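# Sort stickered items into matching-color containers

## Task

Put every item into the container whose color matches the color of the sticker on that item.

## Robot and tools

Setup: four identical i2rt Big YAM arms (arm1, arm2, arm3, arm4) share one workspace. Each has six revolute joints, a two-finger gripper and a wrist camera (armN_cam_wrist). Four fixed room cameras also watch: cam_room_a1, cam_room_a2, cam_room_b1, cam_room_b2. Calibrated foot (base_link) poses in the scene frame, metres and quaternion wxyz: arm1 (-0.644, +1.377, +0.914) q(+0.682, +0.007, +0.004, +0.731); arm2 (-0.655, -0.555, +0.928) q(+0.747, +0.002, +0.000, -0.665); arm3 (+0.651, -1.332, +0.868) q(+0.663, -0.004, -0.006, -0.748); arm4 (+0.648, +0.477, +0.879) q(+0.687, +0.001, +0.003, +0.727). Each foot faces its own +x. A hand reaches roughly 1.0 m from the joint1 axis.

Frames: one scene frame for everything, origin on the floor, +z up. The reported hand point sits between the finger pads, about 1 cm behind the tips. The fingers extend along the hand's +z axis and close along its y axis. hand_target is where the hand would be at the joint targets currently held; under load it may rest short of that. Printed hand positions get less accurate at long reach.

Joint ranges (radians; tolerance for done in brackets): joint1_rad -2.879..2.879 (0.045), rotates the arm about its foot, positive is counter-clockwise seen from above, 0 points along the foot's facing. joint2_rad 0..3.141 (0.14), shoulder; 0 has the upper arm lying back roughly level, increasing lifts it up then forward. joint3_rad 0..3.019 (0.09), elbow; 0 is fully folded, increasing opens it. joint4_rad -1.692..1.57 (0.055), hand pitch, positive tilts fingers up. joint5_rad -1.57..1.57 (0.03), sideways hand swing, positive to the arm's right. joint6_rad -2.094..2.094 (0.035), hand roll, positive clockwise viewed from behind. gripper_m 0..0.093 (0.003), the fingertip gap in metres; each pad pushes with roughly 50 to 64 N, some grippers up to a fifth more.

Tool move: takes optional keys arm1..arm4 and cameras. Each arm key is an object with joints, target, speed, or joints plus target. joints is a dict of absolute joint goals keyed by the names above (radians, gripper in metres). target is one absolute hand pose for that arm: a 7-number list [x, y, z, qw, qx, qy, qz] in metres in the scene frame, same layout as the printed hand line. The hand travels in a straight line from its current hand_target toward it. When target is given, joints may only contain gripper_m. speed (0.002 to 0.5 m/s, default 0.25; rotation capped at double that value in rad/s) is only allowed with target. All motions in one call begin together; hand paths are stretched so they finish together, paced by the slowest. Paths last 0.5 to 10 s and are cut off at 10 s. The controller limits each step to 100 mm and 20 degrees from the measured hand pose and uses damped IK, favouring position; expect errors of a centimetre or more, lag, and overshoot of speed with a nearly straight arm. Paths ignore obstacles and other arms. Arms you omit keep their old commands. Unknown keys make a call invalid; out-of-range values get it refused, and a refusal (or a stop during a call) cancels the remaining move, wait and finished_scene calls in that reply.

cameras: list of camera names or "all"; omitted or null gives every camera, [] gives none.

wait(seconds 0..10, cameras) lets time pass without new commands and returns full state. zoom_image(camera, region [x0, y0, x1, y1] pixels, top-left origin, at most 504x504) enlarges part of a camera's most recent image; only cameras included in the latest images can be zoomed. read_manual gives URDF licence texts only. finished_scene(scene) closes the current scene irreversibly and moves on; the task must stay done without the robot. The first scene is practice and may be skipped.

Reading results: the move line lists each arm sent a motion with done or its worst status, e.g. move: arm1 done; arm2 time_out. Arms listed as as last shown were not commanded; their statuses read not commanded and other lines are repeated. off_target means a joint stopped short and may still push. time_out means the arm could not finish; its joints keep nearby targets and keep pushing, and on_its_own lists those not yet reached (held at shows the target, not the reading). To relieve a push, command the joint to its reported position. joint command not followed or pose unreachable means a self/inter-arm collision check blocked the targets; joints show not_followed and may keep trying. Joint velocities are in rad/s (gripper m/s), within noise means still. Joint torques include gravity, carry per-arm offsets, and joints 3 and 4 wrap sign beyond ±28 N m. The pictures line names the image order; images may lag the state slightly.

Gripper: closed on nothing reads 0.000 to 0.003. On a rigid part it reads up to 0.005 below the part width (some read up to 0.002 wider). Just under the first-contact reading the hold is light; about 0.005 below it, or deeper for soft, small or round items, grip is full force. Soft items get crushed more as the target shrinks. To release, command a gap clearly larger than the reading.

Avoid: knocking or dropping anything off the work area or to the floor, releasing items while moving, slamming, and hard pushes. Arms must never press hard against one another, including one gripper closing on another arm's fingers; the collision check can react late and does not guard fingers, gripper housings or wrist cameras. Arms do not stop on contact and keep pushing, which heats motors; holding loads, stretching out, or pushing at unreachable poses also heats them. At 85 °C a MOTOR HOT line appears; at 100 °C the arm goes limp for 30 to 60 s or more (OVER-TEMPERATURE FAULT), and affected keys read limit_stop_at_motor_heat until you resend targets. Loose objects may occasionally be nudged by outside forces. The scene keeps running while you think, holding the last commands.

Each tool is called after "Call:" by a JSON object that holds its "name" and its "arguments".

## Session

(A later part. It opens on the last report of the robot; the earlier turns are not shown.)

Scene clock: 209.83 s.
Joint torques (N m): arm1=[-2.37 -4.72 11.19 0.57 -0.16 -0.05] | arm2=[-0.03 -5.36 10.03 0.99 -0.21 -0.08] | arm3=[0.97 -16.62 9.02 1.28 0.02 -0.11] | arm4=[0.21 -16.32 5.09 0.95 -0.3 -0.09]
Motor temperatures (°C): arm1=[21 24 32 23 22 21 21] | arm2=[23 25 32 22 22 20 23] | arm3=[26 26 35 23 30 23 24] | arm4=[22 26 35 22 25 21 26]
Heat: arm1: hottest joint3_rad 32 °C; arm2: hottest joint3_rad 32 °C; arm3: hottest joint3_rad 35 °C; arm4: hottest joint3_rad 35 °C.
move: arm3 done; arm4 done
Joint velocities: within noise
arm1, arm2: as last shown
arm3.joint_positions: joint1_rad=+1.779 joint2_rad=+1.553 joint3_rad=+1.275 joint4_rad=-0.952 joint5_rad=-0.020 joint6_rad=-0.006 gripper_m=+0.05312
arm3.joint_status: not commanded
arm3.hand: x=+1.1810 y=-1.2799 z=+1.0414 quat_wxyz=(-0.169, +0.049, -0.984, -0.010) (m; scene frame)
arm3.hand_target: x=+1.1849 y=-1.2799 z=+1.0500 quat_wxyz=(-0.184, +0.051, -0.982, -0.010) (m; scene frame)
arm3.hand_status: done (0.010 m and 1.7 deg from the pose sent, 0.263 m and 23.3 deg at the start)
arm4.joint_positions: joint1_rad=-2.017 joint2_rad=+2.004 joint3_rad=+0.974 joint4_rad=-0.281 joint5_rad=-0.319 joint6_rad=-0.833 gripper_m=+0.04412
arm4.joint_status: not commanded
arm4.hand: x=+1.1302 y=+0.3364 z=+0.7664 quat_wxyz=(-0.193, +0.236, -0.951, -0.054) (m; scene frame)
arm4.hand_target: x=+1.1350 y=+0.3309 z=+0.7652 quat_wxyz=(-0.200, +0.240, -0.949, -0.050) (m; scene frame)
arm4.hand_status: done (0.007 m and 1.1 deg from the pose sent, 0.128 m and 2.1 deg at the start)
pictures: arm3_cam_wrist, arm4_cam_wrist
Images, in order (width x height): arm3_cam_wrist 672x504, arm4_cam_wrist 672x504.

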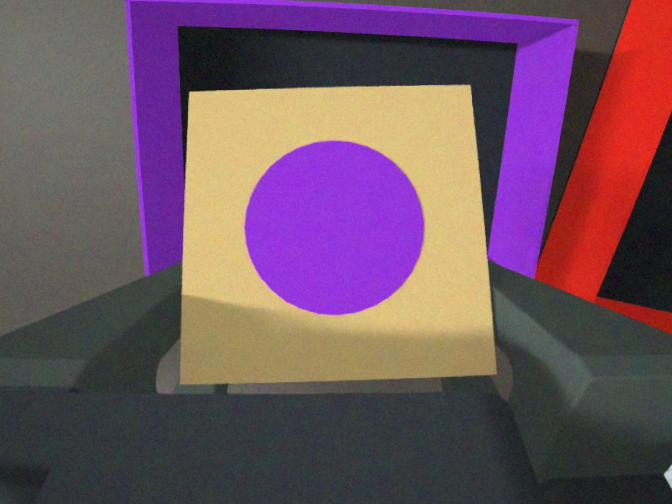

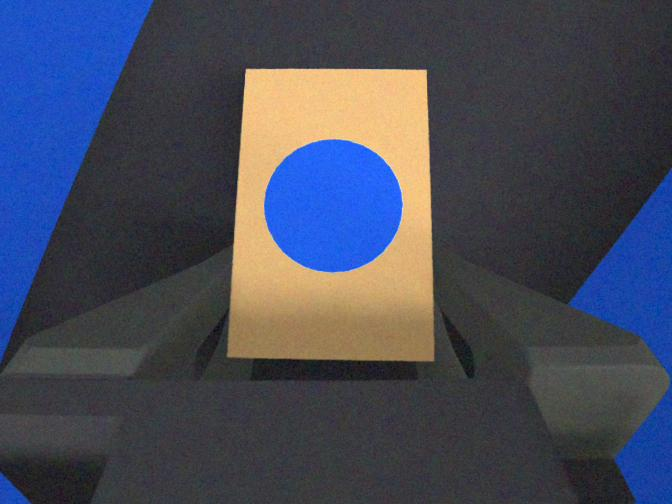

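Call:
{"name": "move", "arguments": {"arm4": {"target":[1.135,0.331,0.735,-0.2,0.24,-0.949,-0.05],"speed":0.1}, "arm3": {"target":[1.21,-1.28,0.97,-0.184,0.051,-0.982,-0.01],"speed":0.2}, "cameras": ["arm3_cam_wrist","cam_room_a1","cam_room_a2"]}}

Call:
{"name": "move", "arguments": {"arm4": {"joints":{"gripper_m":0.08}}, "cameras": []}}

Scene clock: 215.30 s.
Joint torques (N m): arm1=[-2.14 -4.6 10.95 0.39 -0.15 -0.04] | arm2=[0.03 -5.25 9.98 0.99 -0.22 -0.08] | arm3=[0.85 -17.96 8.51 1.28 0 -0.13] | arm4=[0.56 -13.57 5.31 0.7 -0.04 -0.06]
Motor temperatures (°C): arm1=[21 24 32 23 22 21 21] | arm2=[23 25 32 22 22 20 23] | arm3=[26 26 34 23 29 23 24] | arm4=[22 26 34 22 25 21 26]
Heat: arm1: hottest joint3_rad 32 °C; arm2: hottest joint3_rad 32 °C; arm3: hottest joint3_rad 34 °C; arm4: hottest joint3_rad 34 °C.
move: arm3 off_target; arm4 off_target
Joint velocities: within noise
arm1, arm2: as last shown
arm3.joint_positions: joint1_rad=+1.779 joint2_rad=+1.690 joint3_rad=+1.217 joint4_rad=-0.759 joint5_rad=-0.020 joint6_rad=-0.006 gripper_m=+0.05312
arm3.joint_status: not commanded
arm3.hand: x=+1.2044 y=-1.2790 z=+0.9600 quat_wxyz=(-0.168, +0.049, -0.984, -0.010) (m; scene frame)
arm3.hand_target: x=+1.2100 y=-1.2799 z=+0.9702 quat_wxyz=(-0.184, +0.051, -0.982, -0.010) (m; scene frame)
arm3.hand_status: off_target (0.011 m and 1.8 deg from the pose sent, 0.077 m and 1.7 deg at the start)
arm4.joint_positions: joint1_rad=-2.018 joint2_rad=+2.045 joint3_rad=+0.974 joint4_rad=-0.209 joint5_rad=-0.329 joint6_rad=-0.836 gripper_m=+0.04412
arm4.joint_status: not commanded
arm4.hand: x=+1.1362 y=+0.3349 z=+0.7517 quat_wxyz=(-0.207, +0.239, -0.947, -0.049) (m; scene frame)
arm4.hand_target: x=+1.1345 y=+0.3313 z=+0.7356 quat_wxyz=(-0.200, +0.240, -0.949, -0.050) (m; scene frame)
arm4.hand_status: off_target (0.017 m and 0.9 deg from the pose sent, 0.032 m and 1.1 deg at the start)
pictures: arm3_cam_wrist, cam_room_a1, cam_room_a2
Images, in order (width x height): arm3_cam_wrist 672x504, cam_room_a1 672x504, cam_room_a2 672x504.

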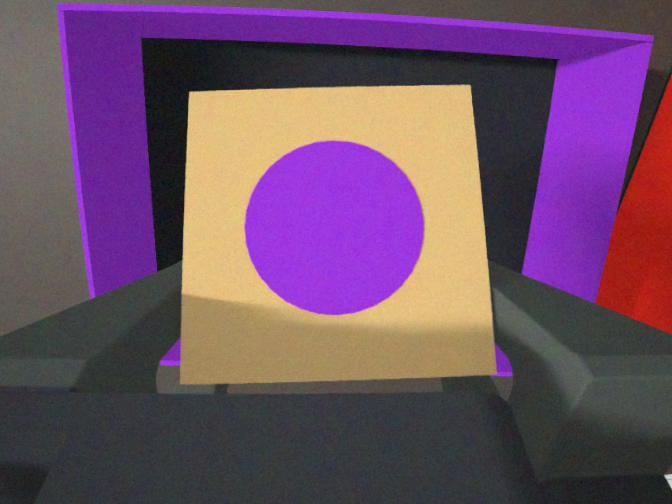

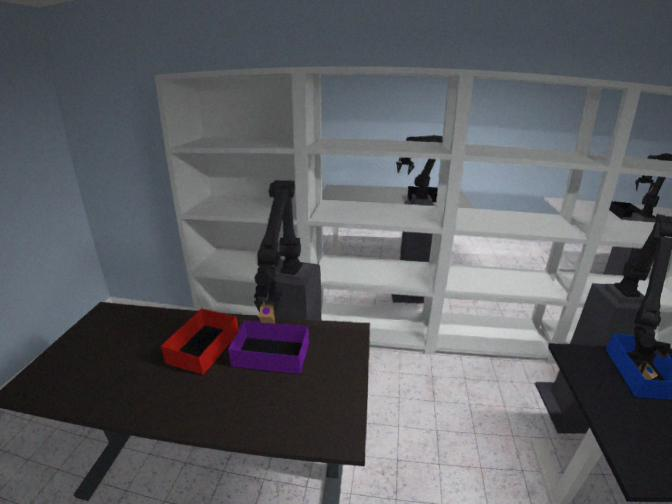

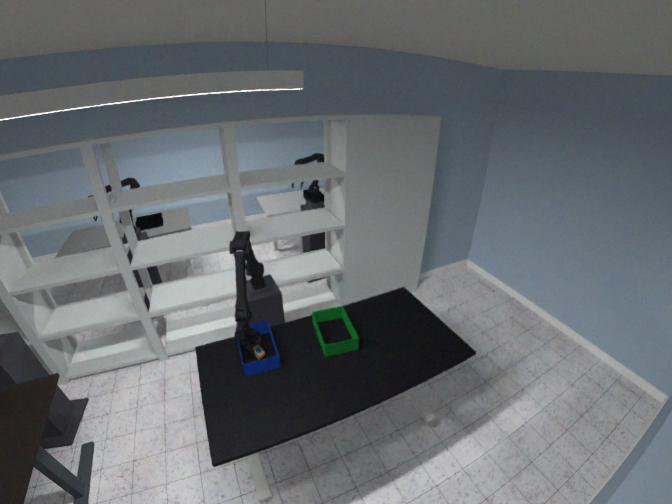

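Scene clock: 215.93 s.
Joint torques (N m): arm1=[-2.49 -4.48 11.17 0.42 -0.15 -0.05] | arm2=[0.03 -5.36 10 0.96 -0.22 -0.09] | arm3=[0.91 -18.26 8.53 1.26 -0.01 -0.12] | arm4=[0.15 -15.97 5.09 0.83 -0.05 -0.1]
Motor temperatures (°C): arm1=[21 24 32 23 22 21 21] | arm2=[23 25 32 22 22 20 23] | arm3=[26 26 34 23 29 23 24] | arm4=[22 26 34 22 25 21 26]
Heat: arm1: hottest joint3_rad 32 °C; arm2: hottest joint3_rad 32 °C; arm3: hottest joint3_rad 34 °C; arm4: hottest joint3_rad 34 °C.
move: arm4 done
Joint velocities: within noise
arm1, arm2, arm3: as last shown
arm4.joint_positions: joint1_rad=-2.018 joint2_rad=+2.065 joint3_rad=+0.974 joint4_rad=-0.209 joint5_rad=-0.327 joint6_rad=-0.837 gripper_m=+0.07992
arm4.joint_status: all done
arm4.hand: x=+1.1313 y=+0.3366 z=+0.7419 quat_wxyz=(-0.199, +0.238, -0.949, -0.054) (m; scene frame)
arm4.hand_target: x=+1.1345 y=+0.3313 z=+0.7355 quat_wxyz=(-0.200, +0.240, -0.949, -0.050) (m; scene frame)
arm4.hand_status: not commanded
pictures: none
No camera images: "cameras" was empty.

Call:
{"name": "move", "arguments": {"arm3": {"target":[1.23,-1.284,0.77,-0.184,0.051,-0.982,-0.01],"speed":0.2}, "arm4": {"target":[1.11,0.33,0.95,-0.2,0.24,-0.949,-0.05],"speed":0.2}, "cameras": ["arm3_cam_wrist","arm4_cam_wrist"]}}

Call:
{"name": "move", "arguments": {"arm3": {"target":[1.232,-1.284,0.735,-0.184,0.051,-0.982,-0.01],"speed":0.1}, "cameras": ["arm3_cam_wrist"]}}

Scene clock: 222.00 s.
Joint torques (N m): arm1=[-2.2 -4.25 11.18 0.58 -0.12 -0.07] | arm2=[0.03 -5.25 10.03 0.96 -0.22 -0.09] | arm3=[0.38 -20.19 6.13 1.31 -0.08 -0.12] | arm4=[0.56 -14.21 9.58 0.09 -0.25 -0.09]
Motor temperatures (°C): arm1=[21 24 32 23 22 21 21] | arm2=[23 25 32 22 22 20 23] | arm3=[26 26 34 23 28 23 25] | arm4=[22 26 33 22 24 21 26]
Heat: arm1: hottest joint3_rad 32 °C; arm2: hottest joint3_rad 32 °C; arm3: hottest joint3_rad 34 °C; arm4: hottest joint3_rad 33 °C.
move: arm3 off_target; arm4 off_target
Joint velocities: within noise
arm1, arm2: as last shown
arm2.hand_target: x=-0.3999 y=-0.7299 z=+1.1802 quat_wxyz=(-0.178, -0.254, -0.950, +0.048) (m; scene frame)
arm3.joint_positions: joint1_rad=+1.779 joint2_rad=+2.062 joint3_rad=+1.138 joint4_rad=-0.302 joint5_rad=-0.020 joint6_rad=-0.011 gripper_m=+0.05312
arm3.joint_status: not commanded
arm3.hand: x=+1.2220 y=-1.2802 z=+0.7633 quat_wxyz=(-0.171, +0.051, -0.984, -0.010) (m; scene frame)
arm3.hand_target: x=+1.2300 y=-1.2840 z=+0.7701 quat_wxyz=(-0.184, +0.051, -0.982, -0.010) (m; scene frame)
arm3.hand_status: off_target (0.011 m and 1.5 deg from the pose sent, 0.192 m and 1.9 deg at the start)
arm4.joint_positions: joint1_rad=-2.044 joint2_rad=+1.593 joint3_rad=+0.985 joint4_rad=-0.723 joint5_rad=-0.327 joint6_rad=-0.860 gripper_m=+0.07992
arm4.joint_status: not commanded
arm4.hand: x=+1.0980 y=+0.3384 z=+0.9366 quat_wxyz=(-0.188, +0.235, -0.952, -0.059) (m; scene frame)
arm4.hand_target: x=+1.1095 y=+0.3301 z=+0.9501 quat_wxyz=(-0.200, +0.240, -0.949, -0.050) (m; scene frame)
arm4.hand_status: off_target (0.020 m and 1.8 deg from the pose sent, 0.209 m and 0.6 deg at the start)
pictures: arm3_cam_wrist, arm4_cam_wrist
Images, in order (width x height): arm3_cam_wrist 672x504, arm4_cam_wrist 672x504.

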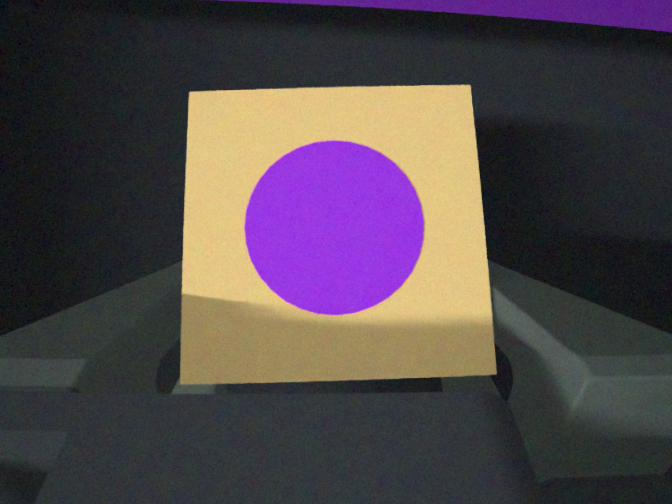

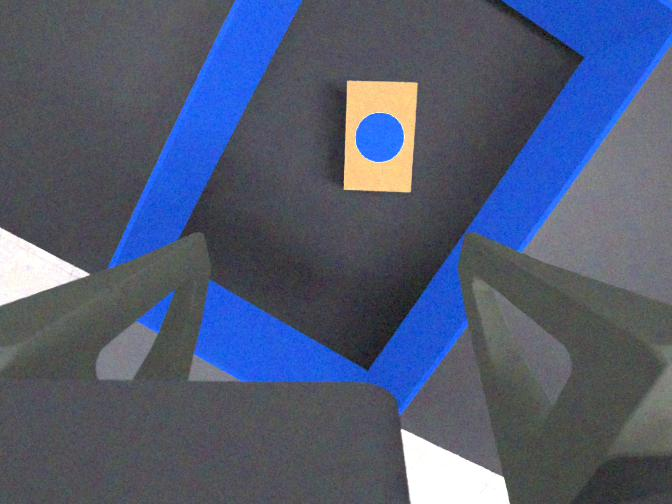

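Scene clock: 222.97 s.
Joint torques (N m): arm1=[-1.79 -4.37 11.17 0.62 -0.11 -0.06] | arm2=[-0.03 -5.36 10 0.98 -0.21 -0.08] | arm3=[0.5 -15.91 6.65 1.03 -0.09 -0.12] | arm4=[0.26 -13.68 9.63 0.16 -0.28 -0.11]
Motor temperatures (°C): arm1=[21 24 32 23 22 21 21] | arm2=[23 25 32 22 22 20 23] | arm3=[26 26 33 23 28 23 25] | arm4=[22 26 33 22 24 21 26]
Heat: arm1: hottest joint3_rad 32 °C; arm2: hottest joint3_rad 32 °C; arm3: hottest joint3_rad 33 °C; arm4: hottest joint3_rad 33 °C.
move: arm3 off_target
Joint velocities: within noise
arm1, arm2, arm4: as last shown
arm3.joint_positions: joint1_rad=+1.779 joint2_rad=+2.089 joint3_rad=+1.138 joint4_rad=-0.224 joint5_rad=-0.020 joint6_rad=-0.011 gripper_m=+0.05312
arm3.joint_status: not commanded
arm3.hand: x=+1.2335 y=-1.2793 z=+0.7552 quat_wxyz=(-0.196, +0.051, -0.979, -0.011) (m; scene frame)
arm3.hand_target: x=+1.2312 y=-1.2839 z=+0.7357 quat_wxyz=(-0.184, +0.051, -0.982, -0.010) (m; scene frame)
arm3.hand_status: off_target (0.021 m and 1.4 deg from the pose sent, 0.030 m and 1.5 deg at the start)
arm4.hand_target: x=+1.1096 y=+0.3301 z=+0.9501 quat_wxyz=(-0.200, +0.240, -0.949, -0.050) (m; scene frame)
pictures: arm3_cam_wrist
Images, in order (width x height): arm3_cam_wrist 672x504.

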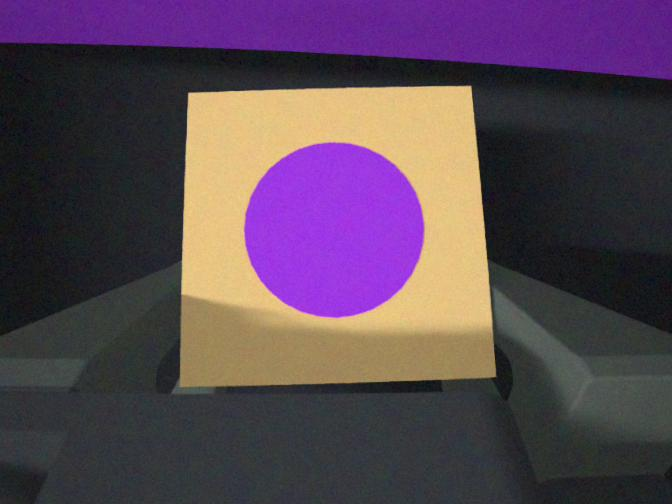

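On floor. Release and lift.

Call:
{"name": "move", "arguments": {"arm3": {"joints":{"gripper_m":0.09}}, "cameras": []}}

Call:
{"name": "move", "arguments": {"arm3": {"target":[1.215,-1.284,0.95,-0.184,0.051,-0.982,-0.01],"speed":0.2}, "cameras": ["arm3_cam_wrist"]}}

Scene clock: 227.70 s.
Joint torques (N m): arm1=[-2.61 -4.48 11.04 0.61 -0.14 -0.05] | arm2=[0.03 -5.3 9.99 0.99 -0.22 -0.08] | arm3=[0.62 -17.85 6.38 0.87 -0.02 -0.13] | arm4=[0.32 -14.1 9.5 0.05 -0.27 -0.11]
Motor temperatures (°C): arm1=[21 24 33 23 22 21 21] | arm2=[23 25 32 22 22 20 23] | arm3=[26 26 33 23 28 23 25] | arm4=[22 26 33 22 25 21 26]
Heat: arm1: hottest joint3_rad 33 °C; arm2: hottest joint3_rad 32 °C; arm3: hottest joint3_rad 33 °C; arm4: hottest joint3_rad 33 °C.
move: arm3 done
Joint velocities: within noise
arm1.joint_positions: joint1_rad=-2.556 joint2_rad=+1.068 joint3_rad=+1.078 joint4_rad=-1.215 joint5_rad=-0.144 joint6_rad=-0.349 gripper_m=+0.07996
arm1.joint_status: not commanded
arm1.hand: x=-0.3963 y=+1.0993 z=+1.1802 quat_wxyz=(-0.180, -0.262, -0.947, +0.051) (m; scene frame)
arm1.hand_target: x=-0.3999 y=+1.1000 z=+1.1801 quat_wxyz=(-0.177, -0.262, -0.947, +0.049) (m; scene frame)
arm1.hand_status: not commanded
arm2.joint_positions: joint1_rad=+0.851 joint2_rad=+0.895 joint3_rad=+0.944 joint4_rad=-1.220 joint5_rad=-0.024 joint6_rad=-0.069 gripper_m=+0.08492
arm2.joint_status: not commanded
arm2.hand: x=-0.3936 y=-0.7317 z=+1.1889 quat_wxyz=(-0.192, -0.256, -0.946, +0.052) (m; scene frame)
arm2.hand_target: x=-0.3999 y=-0.7299 z=+1.1802 quat_wxyz=(-0.178, -0.254, -0.950, +0.048) (m; scene frame)
arm2.hand_status: not commanded
arm3.joint_positions: joint1_rad=+1.777 joint2_rad=+2.110 joint3_rad=+1.139 joint4_rad=-0.222 joint5_rad=-0.022 joint6_rad=-0.010 gripper_m=+0.08996
arm3.joint_status: all done
arm3.hand: x=+1.2297 y=-1.2806 z=+0.7444 quat_wxyz=(-0.188, +0.050, -0.981, -0.011) (m; scene frame)
arm3.hand_target: x=+1.2311 y=-1.2840 z=+0.7355 quat_wxyz=(-0.184, +0.051, -0.982, -0.010) (m; scene frame)
arm3.hand_status: not commanded
arm4: as last shown
arm4.hand: x=+1.0980 y=+0.3385 z=+0.9366 quat_wxyz=(-0.188, +0.235, -0.952, -0.059) (m; scene frame)
arm4.hand_target: x=+1.1095 y=+0.3302 z=+0.9501 quat_wxyz=(-0.200, +0.240, -0.949, -0.050) (m; scene frame)
pictures: none
No camera images: "cameras" was empty.

Scene clock: 229.50 s.
Joint torques (N m): arm1=[-2.78 -4.66 11.1 0.77 -0.17 -0.08] | arm2=[-0.03 -5.25 9.99 0.95 -0.21 -0.08] | arm3=[0.38 -17.03 11.28 0.32 -0.05 -0.12] | arm4=[0.32 -14.68 9.62 0.1 -0.29 -0.1]
Motor temperatures (°C): arm1=[21 24 33 23 22 21 21] | arm2=[23 25 32 22 22 20 23] | arm3=[26 26 33 23 28 23 24] | arm4=[22 26 33 22 25 21 26]
Heat: arm1: hottest joint3_rad 33 °C; arm2: hottest joint3_rad 32 °C; arm3: hottest joint3_rad 33 °C; arm4: hottest joint3_rad 33 °C.
move: arm3 off_target
Joint velocities: within noise
arm1, arm2, arm4: as last shown
arm3.joint_positions: joint1_rad=+1.777 joint2_rad=+1.710 joint3_rad=+1.167 joint4_rad=-0.689 joint5_rad=-0.022 joint6_rad=-0.013 gripper_m=+0.08996
arm3.joint_status: not commanded
arm3.hand: x=+1.1989 y=-1.2806 z=+0.9341 quat_wxyz=(-0.168, +0.051, -0.984, -0.010) (m; scene frame)
arm3.hand_target: x=+1.2143 y=-1.2842 z=+0.9503 quat_wxyz=(-0.184, +0.051, -0.982, -0.010) (m; scene frame)
arm3.hand_status: off_target (0.023 m and 1.9 deg from the pose sent, 0.206 m and 0.5 deg at the start)
pictures: arm3_cam_wrist
Images, in order (width x height): arm3_cam_wrist 672x504.

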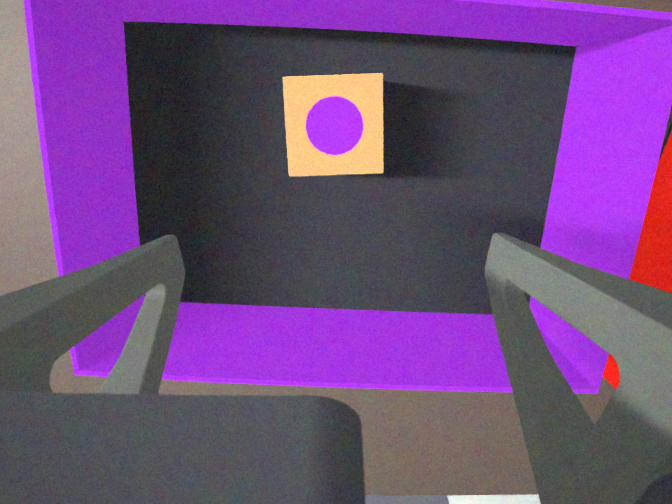

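Both flat inside.

Call:
{"name": "finished_scene", "arguments": {"scene": 2}}

The scene is finished: the task was done.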